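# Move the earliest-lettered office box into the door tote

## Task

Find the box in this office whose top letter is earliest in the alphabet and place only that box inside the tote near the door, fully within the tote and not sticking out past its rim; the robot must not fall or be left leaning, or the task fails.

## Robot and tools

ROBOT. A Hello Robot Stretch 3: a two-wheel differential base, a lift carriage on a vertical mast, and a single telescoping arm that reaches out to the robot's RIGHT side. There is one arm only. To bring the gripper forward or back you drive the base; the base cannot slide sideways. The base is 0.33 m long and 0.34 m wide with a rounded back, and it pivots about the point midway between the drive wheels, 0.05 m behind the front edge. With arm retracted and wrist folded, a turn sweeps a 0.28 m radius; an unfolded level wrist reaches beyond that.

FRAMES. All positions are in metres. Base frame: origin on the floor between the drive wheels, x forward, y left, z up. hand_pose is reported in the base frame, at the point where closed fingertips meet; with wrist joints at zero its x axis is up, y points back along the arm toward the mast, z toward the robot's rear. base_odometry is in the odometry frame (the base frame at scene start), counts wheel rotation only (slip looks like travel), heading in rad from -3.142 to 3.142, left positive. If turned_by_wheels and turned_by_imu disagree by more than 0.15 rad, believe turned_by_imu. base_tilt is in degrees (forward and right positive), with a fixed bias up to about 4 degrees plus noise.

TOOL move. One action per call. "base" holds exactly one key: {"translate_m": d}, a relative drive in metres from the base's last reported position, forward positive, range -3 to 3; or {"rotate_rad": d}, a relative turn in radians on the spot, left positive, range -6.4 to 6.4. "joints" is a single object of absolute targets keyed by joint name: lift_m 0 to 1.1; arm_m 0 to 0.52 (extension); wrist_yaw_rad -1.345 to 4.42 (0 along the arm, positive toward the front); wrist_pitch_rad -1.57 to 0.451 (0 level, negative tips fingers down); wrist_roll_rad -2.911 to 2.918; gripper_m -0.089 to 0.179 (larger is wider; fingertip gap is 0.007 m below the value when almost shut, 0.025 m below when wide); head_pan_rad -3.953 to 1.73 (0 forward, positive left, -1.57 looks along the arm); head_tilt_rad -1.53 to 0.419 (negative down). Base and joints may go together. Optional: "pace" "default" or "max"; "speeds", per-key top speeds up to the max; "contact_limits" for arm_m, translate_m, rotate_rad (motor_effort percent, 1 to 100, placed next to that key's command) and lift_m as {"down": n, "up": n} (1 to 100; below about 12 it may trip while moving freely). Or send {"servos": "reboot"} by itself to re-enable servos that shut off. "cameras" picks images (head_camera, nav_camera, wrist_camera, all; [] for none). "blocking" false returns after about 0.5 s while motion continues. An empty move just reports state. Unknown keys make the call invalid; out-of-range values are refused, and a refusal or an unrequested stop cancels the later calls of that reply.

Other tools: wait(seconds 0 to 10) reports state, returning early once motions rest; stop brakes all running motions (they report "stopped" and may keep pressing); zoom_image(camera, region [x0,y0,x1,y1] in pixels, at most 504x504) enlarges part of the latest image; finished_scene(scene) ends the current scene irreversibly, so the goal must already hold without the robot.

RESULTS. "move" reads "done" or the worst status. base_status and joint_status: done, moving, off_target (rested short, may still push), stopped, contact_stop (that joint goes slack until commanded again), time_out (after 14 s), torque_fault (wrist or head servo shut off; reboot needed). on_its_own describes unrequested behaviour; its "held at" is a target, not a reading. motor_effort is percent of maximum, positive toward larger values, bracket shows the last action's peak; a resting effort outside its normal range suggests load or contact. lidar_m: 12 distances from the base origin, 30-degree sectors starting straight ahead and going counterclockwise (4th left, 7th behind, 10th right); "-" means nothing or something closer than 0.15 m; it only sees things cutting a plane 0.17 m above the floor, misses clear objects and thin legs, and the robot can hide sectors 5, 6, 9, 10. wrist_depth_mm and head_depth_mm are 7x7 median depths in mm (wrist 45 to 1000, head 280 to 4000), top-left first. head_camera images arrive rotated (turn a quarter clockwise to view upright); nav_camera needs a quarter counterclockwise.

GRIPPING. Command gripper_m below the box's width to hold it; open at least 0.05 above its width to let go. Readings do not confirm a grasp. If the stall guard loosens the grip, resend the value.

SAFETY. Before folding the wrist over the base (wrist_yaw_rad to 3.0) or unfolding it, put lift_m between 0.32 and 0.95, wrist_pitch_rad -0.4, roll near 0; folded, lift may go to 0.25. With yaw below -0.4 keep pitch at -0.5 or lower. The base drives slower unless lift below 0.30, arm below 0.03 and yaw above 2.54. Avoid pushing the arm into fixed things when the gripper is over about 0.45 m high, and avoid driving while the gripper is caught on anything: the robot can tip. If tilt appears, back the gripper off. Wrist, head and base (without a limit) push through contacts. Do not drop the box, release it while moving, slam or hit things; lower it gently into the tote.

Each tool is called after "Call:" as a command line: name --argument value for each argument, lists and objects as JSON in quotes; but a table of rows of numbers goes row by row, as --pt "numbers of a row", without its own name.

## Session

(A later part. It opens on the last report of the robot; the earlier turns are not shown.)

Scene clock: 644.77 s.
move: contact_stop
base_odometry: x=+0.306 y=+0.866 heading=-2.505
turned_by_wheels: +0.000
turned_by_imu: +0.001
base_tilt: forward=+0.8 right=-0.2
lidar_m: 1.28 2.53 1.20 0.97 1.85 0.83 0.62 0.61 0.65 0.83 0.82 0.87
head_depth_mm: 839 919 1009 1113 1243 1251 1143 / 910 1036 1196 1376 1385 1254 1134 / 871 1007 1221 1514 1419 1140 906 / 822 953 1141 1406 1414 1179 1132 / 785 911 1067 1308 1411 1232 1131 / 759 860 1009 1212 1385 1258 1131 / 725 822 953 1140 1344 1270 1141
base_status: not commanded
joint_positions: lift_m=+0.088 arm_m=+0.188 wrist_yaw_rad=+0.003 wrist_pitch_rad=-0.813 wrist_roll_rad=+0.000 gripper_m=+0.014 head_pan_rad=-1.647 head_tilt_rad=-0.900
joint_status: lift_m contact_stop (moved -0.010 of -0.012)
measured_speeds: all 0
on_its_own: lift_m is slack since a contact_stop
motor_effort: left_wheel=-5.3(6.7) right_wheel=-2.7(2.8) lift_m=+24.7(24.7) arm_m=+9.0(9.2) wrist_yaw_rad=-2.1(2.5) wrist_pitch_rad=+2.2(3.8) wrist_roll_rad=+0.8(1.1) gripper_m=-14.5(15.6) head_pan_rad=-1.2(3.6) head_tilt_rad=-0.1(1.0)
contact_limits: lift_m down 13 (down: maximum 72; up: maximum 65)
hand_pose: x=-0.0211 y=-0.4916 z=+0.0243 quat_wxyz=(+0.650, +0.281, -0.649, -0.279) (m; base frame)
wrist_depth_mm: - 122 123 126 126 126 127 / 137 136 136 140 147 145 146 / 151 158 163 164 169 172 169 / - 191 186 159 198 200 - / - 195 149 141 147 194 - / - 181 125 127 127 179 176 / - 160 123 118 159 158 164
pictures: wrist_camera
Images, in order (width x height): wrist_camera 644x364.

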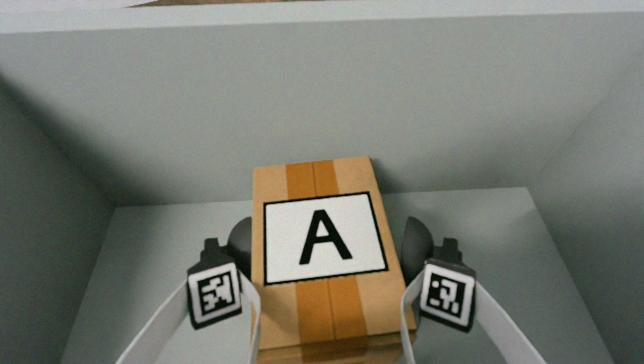

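Call:
move --joints '{"gripper_m": 0.115, "lift_m": 0.09}' --cameras '["wrist_camera"]'

Call:
move --joints '{"lift_m": 0.4}' --cameras '["wrist_camera", "head_camera"]'

Scene clock: 649.70 s.
move: done
base_odometry: x=+0.306 y=+0.866 heading=-2.505
turned_by_wheels: +0.000
turned_by_imu: +0.001
base_tilt: forward=+0.9 right=-0.1
lidar_m: 1.28 2.54 1.20 0.97 1.85 0.83 0.62 0.61 0.65 0.84 0.82 0.87
head_depth_mm: 840 918 1008 1115 1243 1248 1140 / 909 1037 1189 1370 1388 1257 1131 / 871 1009 1218 1511 1411 1137 901 / 825 959 1135 1408 1419 1138 1123 / 789 906 1070 1312 1417 1240 1131 / 755 863 1004 1216 1388 1261 1139 / 727 825 954 1130 1351 1263 1135
base_status: not commanded
joint_positions: lift_m=+0.090 arm_m=+0.188 wrist_yaw_rad=+0.003 wrist_pitch_rad=-0.815 wrist_roll_rad=+0.000 gripper_m=+0.115 head_pan_rad=-1.647 head_tilt_rad=-0.900
joint_status: all done
measured_speeds: all 0
motor_effort: left_wheel=-5.3(5.6) right_wheel=-2.4(3.2) lift_m=+25.0(31.3) arm_m=+21.5(21.5) wrist_yaw_rad=-2.2(2.7) wrist_pitch_rad=+2.4(2.9) wrist_roll_rad=+1.0(1.1) gripper_m=-0.4(85.5) head_pan_rad=-1.4(3.4) head_tilt_rad=-0.5(1.5)
hand_pose: x=-0.0211 y=-0.4912 z=+0.0257 quat_wxyz=(+0.650, +0.281, -0.648, -0.280) (m; base frame)
wrist_depth_mm: 122 124 124 125 127 127 127 / 136 137 137 140 146 146 144 / 151 158 163 165 169 172 168 / - 192 189 162 197 201 - / - 192 156 144 148 194 - / - 125 145 131 136 124 - / - 160 125 120 124 124 162
pictures: wrist_camera
Images, in order (width x height): wrist_camera 644x364.

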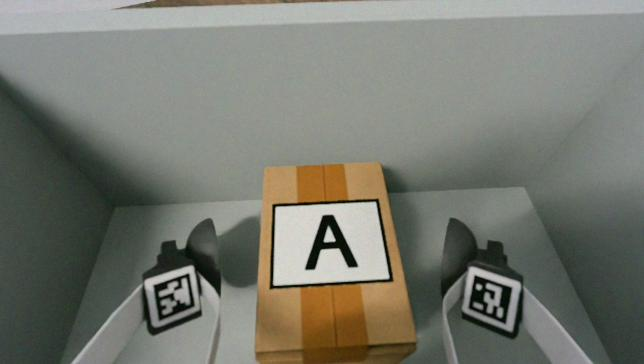

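Scene clock: 653.37 s.
move: done
base_odometry: x=+0.306 y=+0.866 heading=-2.505
turned_by_wheels: +0.000
turned_by_imu: +0.001
base_tilt: forward=+0.9 right=-0.1
lidar_m: 1.28 2.55 1.19 0.97 1.86 0.82 0.62 0.61 0.65 0.84 0.82 0.87
head_depth_mm: 838 920 1013 1110 1233 1253 1121 / 910 1033 1200 1364 1388 1243 603 / 867 1013 1219 1519 1423 723 1118 / 825 953 1136 1402 1385 1206 1138 / 786 909 1076 1302 1410 1237 1132 / 755 863 1006 1215 1385 1252 1138 / 726 820 949 1136 1341 1259 1130
base_status: not commanded
joint_positions: lift_m=+0.400 arm_m=+0.188 wrist_yaw_rad=+0.003 wrist_pitch_rad=-0.814 wrist_roll_rad=+0.000 gripper_m=+0.115 head_pan_rad=-1.647 head_tilt_rad=-0.900
joint_status: all done
measured_speeds: all 0
motor_effort: left_wheel=-5.4(5.7) right_wheel=-2.3(3.1) lift_m=+30.5(33.5) arm_m=+13.0(21.3) wrist_yaw_rad=-2.1(2.6) wrist_pitch_rad=+2.3(2.8) wrist_roll_rad=+0.8(1.1) gripper_m=-0.3(1.5) head_pan_rad=+0.0(3.1) head_tilt_rad=-1.4(2.1)
hand_pose: x=-0.0211 y=-0.4914 z=+0.3359 quat_wxyz=(+0.650, +0.281, -0.648, -0.279) (m; base frame)
wrist_depth_mm: 357 385 - - - - - / 386 - - - 640 - - / - - - 635 650 - 356 / - 569 592 597 598 569 381 / 533 540 533 536 549 537 441 / 490 125 373 504 375 124 448 / 455 121 339 399 - 329 436
pictures: head_camera (sideways), wrist_camera
Images, in order (width x height): head_camera 896x504, wrist_camera 644x364.

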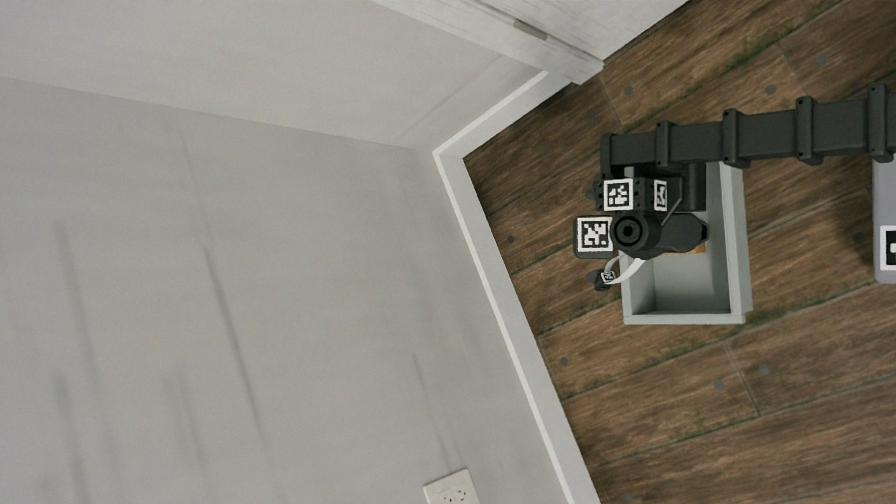

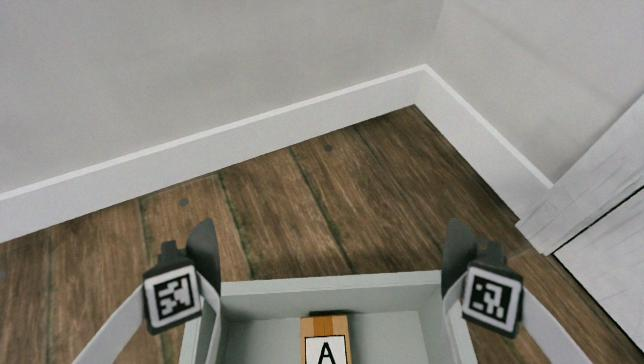

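Call:
move --joints '{"head_pan_rad": 0.0, "head_tilt_rad": -0.35}' --pace "max" --cameras '["head_camera", "nav_camera"]'

Scene clock: 663.20 s.
move: done
base_odometry: x=+0.306 y=+0.866 heading=-2.505
turned_by_wheels: +0.000
turned_by_imu: +0.001
base_tilt: forward=+1.0 right=-0.2
lidar_m: 1.28 2.53 1.20 0.97 1.86 0.83 0.62 0.61 0.65 0.83 0.82 0.87
head_depth_mm: 1198 1221 1265 1301 1338 1379 1419 / 1394 1449 1501 1558 1599 1666 1507 / 1697 1749 1833 1910 2014 1867 1517 / 2133 2247 2390 2496 2374 1884 1497 / 2764 2917 3043 3198 2472 1855 1486 / 2706 2847 2994 3234 2462 1869 1498 / 2641 2814 2905 3175 2485 1869 1499
base_status: not commanded
joint_positions: lift_m=+0.400 arm_m=+0.188 wrist_yaw_rad=+0.003 wrist_pitch_rad=-0.814 wrist_roll_rad=+0.000 gripper_m=+0.115 head_pan_rad=+0.035 head_tilt_rad=-0.345
joint_status: all done
measured_speeds: all 0
motor_effort: left_wheel=-5.3(5.7) right_wheel=-2.8(2.9) lift_m=+30.3(30.8) arm_m=+4.1(6.3) wrist_yaw_rad=-2.1(2.5) wrist_pitch_rad=+2.5(2.6) wrist_roll_rad=+0.8(1.0) gripper_m=+0.6(1.3) head_pan_rad=-1.2(4.4) head_tilt_rad=+2.2(5.2)
hand_pose: x=-0.0211 y=-0.4914 z=+0.3359 quat_wxyz=(+0.650, +0.281, -0.648, -0.279) (m; base frame)
wrist_depth_mm: 360 384 - - - - - / 391 - - - 641 - - / - - - 632 647 - 354 / - 572 595 598 595 567 378 / 530 536 536 538 544 538 440 / 492 124 368 494 376 124 456 / 457 121 333 400 - 330 439
pictures: head_camera (sideways), nav_camera (sideways)
Images, in order (width x height): head_camera 896x504, nav_camera 672x504.

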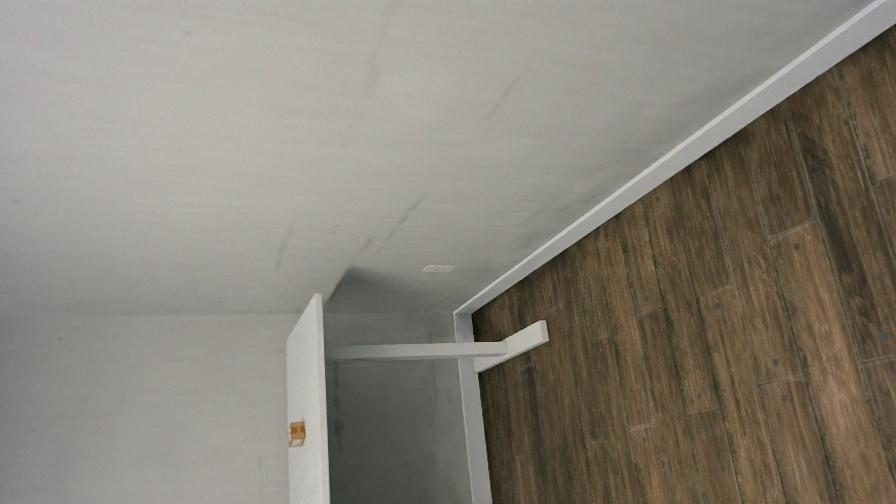

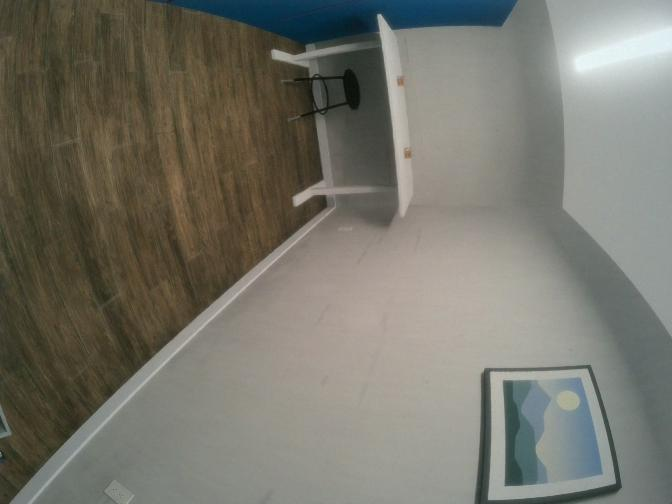

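Call:
zoom_image --camera "head_camera" --region '[276, 414, 320, 454]'

Call:
zoom_image --camera "nav_camera" --region '[390, 65, 420, 170]'

Scaled by 11.455 from the camera's 896x504 image, which has a finer 1280x720 frame.

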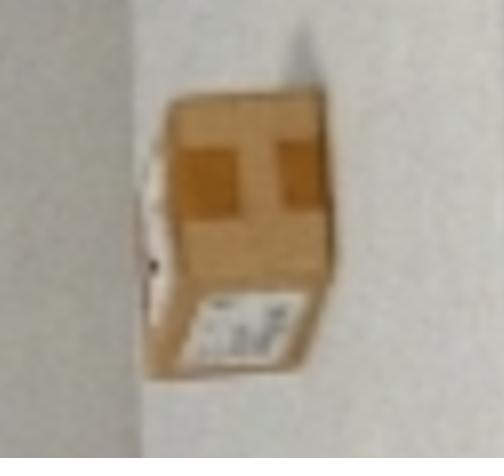

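Scaled by 4.800 from the camera's 672x504 image, which has a finer 792x594 frame.

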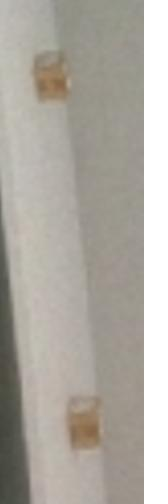

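Call:
move --joints '{"lift_m": 0.6, "arm_m": 0.02, "wrist_pitch_rad": 0.0, "gripper_m": 0.0, "head_pan_rad": -1.647, "head_tilt_rad": -0.6}' --pace "max" --cameras '["head_camera"]'

Call:
move --joints '{"arm_m": 0.3}' --cameras '["head_camera"]'

Call:
move --joints '{"lift_m": 0.8}' --cameras '["head_camera"]'

Call:
move --joints '{"arm_m": 0.02}' --cameras '["head_camera"]'

Scene clock: 696.10 s.
move: done
base_odometry: x=+0.306 y=+0.866 heading=-2.505
turned_by_wheels: +0.000
turned_by_imu: +0.001
base_tilt: forward=+0.9 right=-0.2
lidar_m: 1.28 2.54 1.19 0.97 1.86 0.83 0.62 0.61 0.65 0.83 0.82 0.88
head_depth_mm: 777 824 880 937 1011 1058 1160 / 843 917 1009 1093 1197 1309 1262 / 806 890 1000 1143 1327 1448 1255 / 764 846 946 1070 1233 1366 1259 / 735 806 890 1009 1146 1336 1257 / 706 768 847 947 1074 1240 1257 / 676 736 810 899 1013 1156 1233
base_status: not commanded
joint_positions: lift_m=+0.600 arm_m=+0.020 wrist_yaw_rad=+0.003 wrist_pitch_rad=-0.021 wrist_roll_rad=+0.000 gripper_m=+0.000 head_pan_rad=-1.663 head_tilt_rad=-0.604
joint_status: all done
measured_speeds: translate_m=+0.000 rotate_rad=+0.000 lift_m=+0.000 arm_m=+0.000 wrist_yaw_rad=+0.000 wrist_pitch_rad=+0.000 wrist_roll_rad=+0.000 head_pan_rad=+0.024 head_tilt_rad=+0.000
motor_effort: left_wheel=-5.5(5.7) right_wheel=-2.7(3.2) lift_m=+29.1(32.8) arm_m=-10.4(22.3) wrist_yaw_rad=-1.7(2.3) wrist_pitch_rad=+4.0(7.5) wrist_roll_rad=+1.1(1.1) gripper_m=-1.5(85.8) head_pan_rad=+2.2(5.4) head_tilt_rad=-1.3(5.0)
hand_pose: x=-0.0208 y=-0.4206 z=+0.7091 quat_wxyz=(+0.707, +0.009, -0.707, -0.007) (m; base frame)
wrist_depth_mm: - - - - - - 365 / - - - - - - 376 / - - - - - - 373 / - - - - - - 381 / - - - 149 - - 388 / - - - 128 124 - 401 / 491 - 107 - - - 408
pictures: head_camera (sideways)
Images, in order (width x height): head_camera 896x504.

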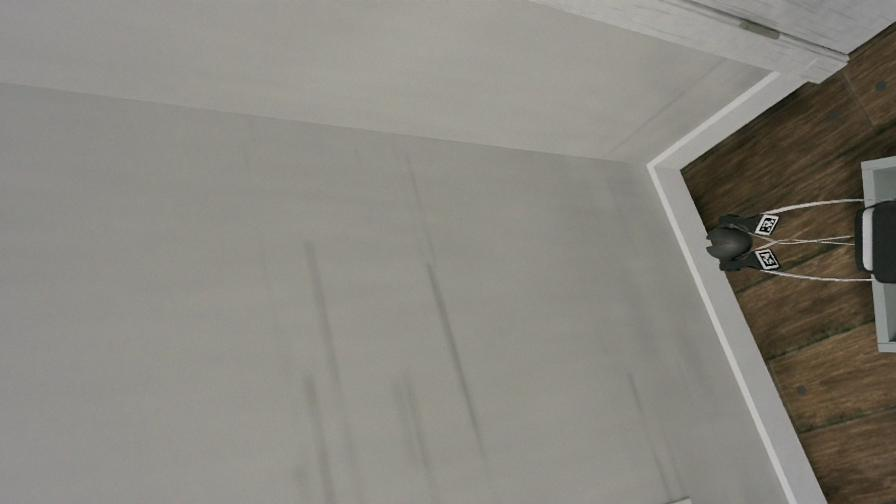

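Scene clock: 699.37 s.
move: done
base_odometry: x=+0.306 y=+0.866 heading=-2.505
turned_by_wheels: +0.000
turned_by_imu: +0.000
base_tilt: forward=+0.9 right=-0.2
lidar_m: 1.27 2.54 1.19 0.97 1.85 0.82 0.62 0.61 0.65 0.83 0.82 0.87
head_depth_mm: 791 841 891 959 1031 1074 1157 / 832 919 1013 1117 1198 1195 461 / 793 878 994 1129 1252 594 1269 / 762 840 935 1055 839 1294 1263 / 727 803 893 1000 1140 1326 1260 / 700 768 842 946 1076 1234 1254 / 672 732 807 895 1010 1155 1231
base_status: not commanded
joint_positions: lift_m=+0.600 arm_m=+0.300 wrist_yaw_rad=+0.003 wrist_pitch_rad=-0.021 wrist_roll_rad=+0.000 gripper_m=+0.000 head_pan_rad=-1.648 head_tilt_rad=-0.601
joint_status: all done
measured_speeds: all 0
motor_effort: left_wheel=-5.5(5.7) right_wheel=-3.0(3.0) lift_m=+24.6(29.2) arm_m=+19.6(24.1) wrist_yaw_rad=-1.5(2.2) wrist_pitch_rad=+3.8(4.1) wrist_roll_rad=+0.9(1.2) gripper_m=-1.2(2.7) head_pan_rad=+3.3(4.4) head_tilt_rad=+2.0(3.6)
hand_pose: x=-0.0208 y=-0.7006 z=+0.7091 quat_wxyz=(+0.707, +0.009, -0.707, -0.007) (m; base frame)
wrist_depth_mm: 257 282 310 346 382 - - / 263 285 315 359 386 - - / 270 290 324 364 - - - / 271 296 334 376 - - - / 279 305 339 155 - - - / 284 310 331 128 124 - - / 291 312 345 394 - - -
pictures: head_camera (sideways)
Images, in order (width x height): head_camera 896x504.

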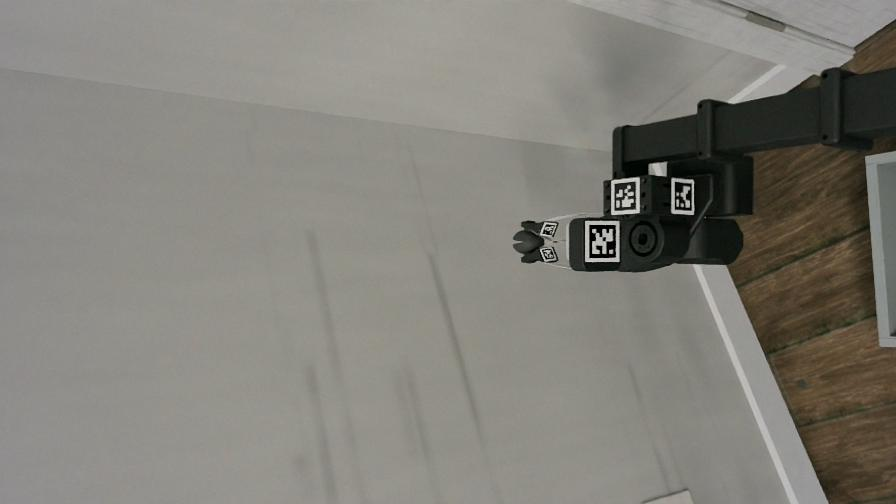

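Scene clock: 702.03 s.
move: done
base_odometry: x=+0.306 y=+0.866 heading=-2.505
turned_by_wheels: +0.000
turned_by_imu: +0.000
base_tilt: forward=+1.1 right=-0.1
lidar_m: 1.28 2.53 1.20 0.97 1.85 0.83 0.62 0.61 0.65 0.84 0.82 0.88
head_depth_mm: 794 838 891 958 937 313 - / 831 919 1014 499 406 1336 1259 / 796 882 988 483 492 1452 1265 / 761 841 940 561 1156 1390 1270 / 730 802 889 1001 1130 1328 1263 / 699 766 845 942 1069 1227 1246 / 675 733 805 893 1011 1147 1227
base_status: not commanded
joint_positions: lift_m=+0.800 arm_m=+0.300 wrist_yaw_rad=+0.003 wrist_pitch_rad=-0.021 wrist_roll_rad=+0.000 gripper_m=+0.000 head_pan_rad=-1.647 head_tilt_rad=-0.600
joint_status: all done
measured_speeds: all 0
motor_effort: left_wheel=-5.3(5.6) right_wheel=-2.4(3.0) lift_m=+30.6(32.4) arm_m=+5.9(19.8) wrist_yaw_rad=-1.8(2.1) wrist_pitch_rad=+3.8(4.3) wrist_roll_rad=+0.8(1.1) gripper_m=-0.3(2.3) head_pan_rad=+2.9(4.5) head_tilt_rad=+2.1(3.4)
hand_pose: x=-0.0208 y=-0.7006 z=+0.9091 quat_wxyz=(+0.707, +0.009, -0.707, -0.007) (m; base frame)
wrist_depth_mm: 255 280 311 351 381 - - / 263 283 316 352 385 - - / 269 291 324 366 - - - / 272 297 331 371 - - - / 280 304 336 154 - - - / 285 313 332 128 124 - - / 289 313 346 389 - - -
pictures: head_camera (sideways)
Images, in order (width x height): head_camera 896x504.

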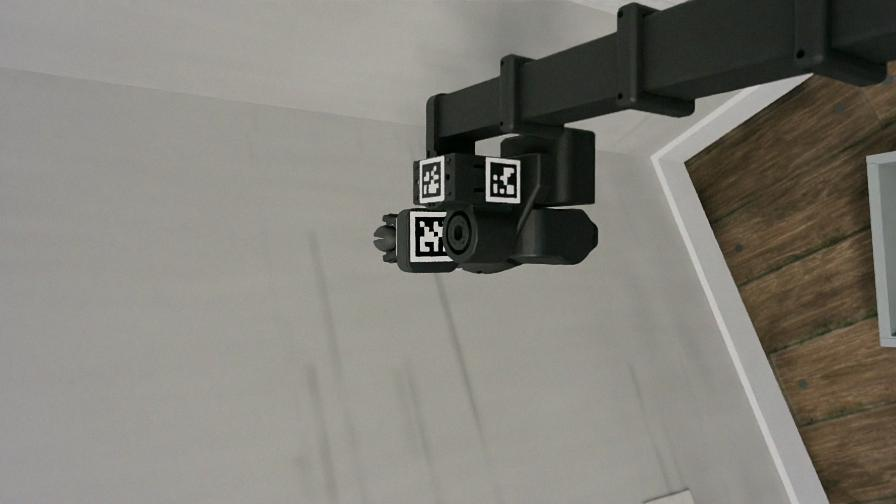

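Scene clock: 705.30 s.
move: done
base_odometry: x=+0.306 y=+0.866 heading=-2.505
turned_by_wheels: +0.000
turned_by_imu: +0.000
base_tilt: forward=+0.8 right=-0.3
lidar_m: 1.28 2.54 1.20 0.97 1.85 0.83 0.62 0.61 0.65 0.83 0.82 0.87
head_depth_mm: 798 839 892 959 1025 1079 1123 / 834 922 1012 1113 1216 1323 1329 / 796 879 988 1123 1290 1401 361 / 759 840 940 1054 1158 332 350 / 730 798 887 1000 1139 1324 1270 / 700 767 841 946 1070 1228 1247 / 674 734 803 899 1006 1148 1241
base_status: not commanded
joint_positions: lift_m=+0.800 arm_m=+0.020 wrist_yaw_rad=+0.003 wrist_pitch_rad=-0.021 wrist_roll_rad=+0.000 gripper_m=+0.000 head_pan_rad=-1.647 head_tilt_rad=-0.600
joint_status: all done
measured_speeds: all 0
motor_effort: left_wheel=-5.6(5.7) right_wheel=-2.7(2.9) lift_m=+24.2(30.5) arm_m=-19.0(22.5) wrist_yaw_rad=-1.9(2.1) wrist_pitch_rad=+3.7(4.2) wrist_roll_rad=+0.9(1.1) gripper_m=-2.0(2.6) head_pan_rad=+1.8(4.1) head_tilt_rad=+1.2(3.2)
hand_pose: x=-0.0208 y=-0.4206 z=+0.9091 quat_wxyz=(+0.707, +0.009, -0.707, -0.007) (m; base frame)
wrist_depth_mm: - - - - - - 368 / - - - - - - 376 / - - - - - - 375 / - - - - - - 379 / - - - 149 - - 385 / - - - 129 123 - 395 / - - 107 - - - 412
pictures: head_camera (sideways)
Images, in order (width x height): head_camera 896x504.

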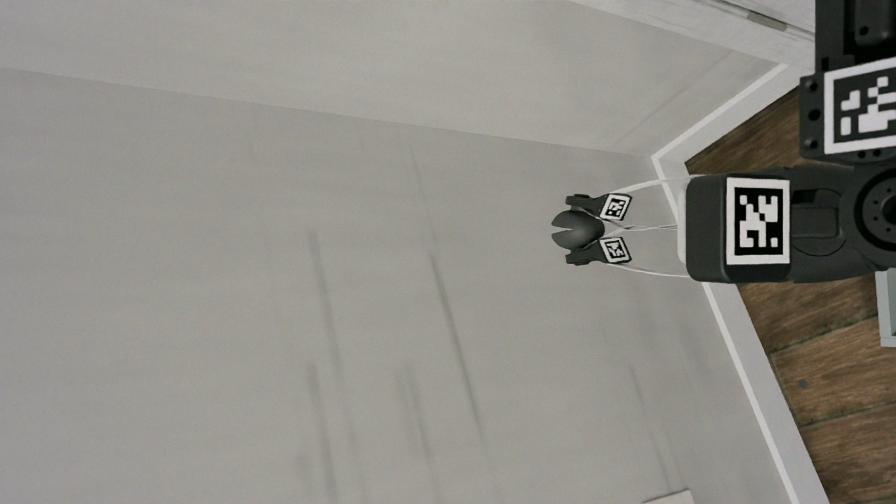

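Call:
move --joints '{"head_tilt_rad": -0.9, "arm_m": 0.19}' --cameras '["head_camera"]'

Call:
move --joints '{"lift_m": 0.4}' --cameras '["head_camera"]'

Scene clock: 724.23 s.
move: done
base_odometry: x=+0.306 y=+0.866 heading=-2.505
turned_by_wheels: +0.000
turned_by_imu: +0.001
base_tilt: forward=+0.9 right=-0.1
lidar_m: 1.28 2.54 1.20 0.97 1.86 0.82 0.62 0.61 0.65 0.83 0.82 0.87
head_depth_mm: 840 919 942 330 297 296 1125 / 910 1030 393 403 1378 1261 1140 / 863 1001 388 409 1425 1239 1138 / 825 912 452 1263 1410 1243 1134 / 789 907 1066 1309 1412 1262 1135 / 754 859 1007 1210 1391 1258 1141 / 724 822 951 1128 1344 1253 1139
base_status: not commanded
joint_positions: lift_m=+0.800 arm_m=+0.190 wrist_yaw_rad=+0.003 wrist_pitch_rad=-0.021 wrist_roll_rad=+0.000 gripper_m=+0.000 head_pan_rad=-1.647 head_tilt_rad=-0.899
joint_status: all done
measured_speeds: all 0
motor_effort: left_wheel=-5.3(5.6) right_wheel=-2.3(2.9) lift_m=+23.5(23.6) arm_m=+20.9(23.9) wrist_yaw_rad=-1.3(2.3) wrist_pitch_rad=+3.7(4.1) wrist_roll_rad=+0.8(1.1) gripper_m=-0.2(2.7) head_pan_rad=+2.0(4.0) head_tilt_rad=-5.0(6.2)
hand_pose: x=-0.0208 y=-0.5906 z=+0.9091 quat_wxyz=(+0.707, +0.009, -0.707, -0.007) (m; base frame)
wrist_depth_mm: 334 358 389 - - - - / 341 370 396 - - - - / 343 379 - - - - - / 354 378 - - - - - / 356 387 - 149 - - - / 363 390 - 128 123 - - / 371 394 107 - - - -
pictures: head_camera (sideways)
Images, in order (width x height): head_camera 896x504.

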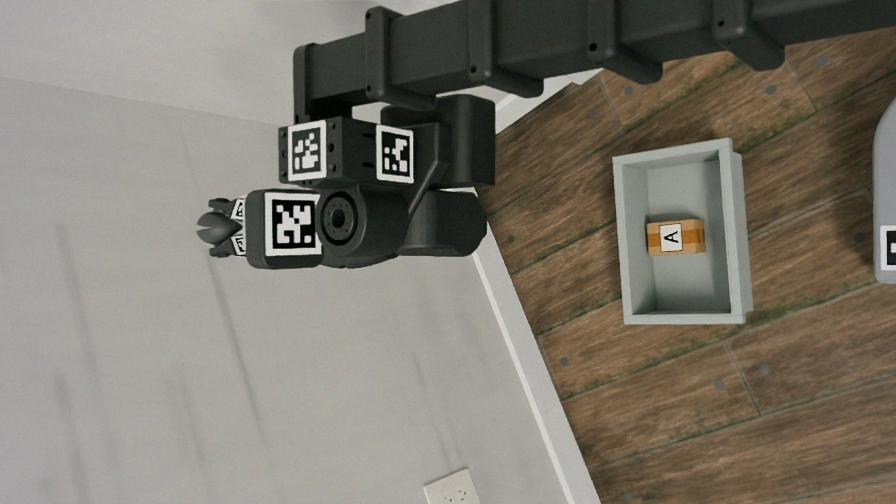

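Scene clock: 728.70 s.
move: done
base_odometry: x=+0.306 y=+0.866 heading=-2.505
turned_by_wheels: +0.000
turned_by_imu: +0.001
base_tilt: forward=+1.0 right=+0.0
lidar_m: 1.27 2.54 1.20 0.97 1.86 0.83 0.62 0.61 0.65 0.84 0.82 0.87
head_depth_mm: 844 920 1017 1108 1242 1259 1132 / 906 1031 1201 1367 1398 1241 602 / 868 1008 1216 1507 1387 721 1117 / 824 958 1140 1368 1366 1228 1137 / 790 907 1068 1298 1423 1256 1133 / 755 864 1009 1205 1387 1261 1135 / 725 819 949 1136 1353 1260 1135
base_status: not commanded
joint_positions: lift_m=+0.400 arm_m=+0.190 wrist_yaw_rad=+0.003 wrist_pitch_rad=-0.021 wrist_roll_rad=+0.000 gripper_m=+0.000 head_pan_rad=-1.647 head_tilt_rad=-0.900
joint_status: all done
measured_speeds: all 0
motor_effort: left_wheel=-5.5(5.7) right_wheel=-2.7(3.0) lift_m=+20.8(23.7) arm_m=+18.0(21.1) wrist_yaw_rad=-1.9(2.1) wrist_pitch_rad=+4.0(4.2) wrist_roll_rad=+0.8(1.2) gripper_m=-0.6(3.1) head_pan_rad=+1.1(3.5) head_tilt_rad=-5.0(6.3)
hand_pose: x=-0.0208 y=-0.5906 z=+0.5091 quat_wxyz=(+0.707, +0.009, -0.707, -0.007) (m; base frame)
wrist_depth_mm: 333 357 387 - - - - / 338 368 392 - - - - / 343 375 - - - - - / 350 383 - - - - - / 354 386 - 149 - - - / 362 389 - 128 124 - - / 372 394 107 - - - -
pictures: head_camera (sideways)
Images, in order (width x height): head_camera 896x504.

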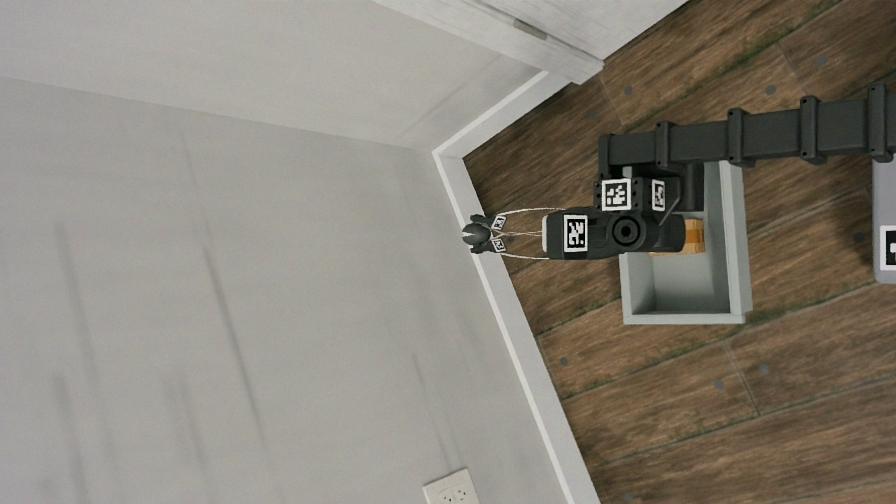

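Call:
finished_scene --scene 1

The scene is finished: the task was done.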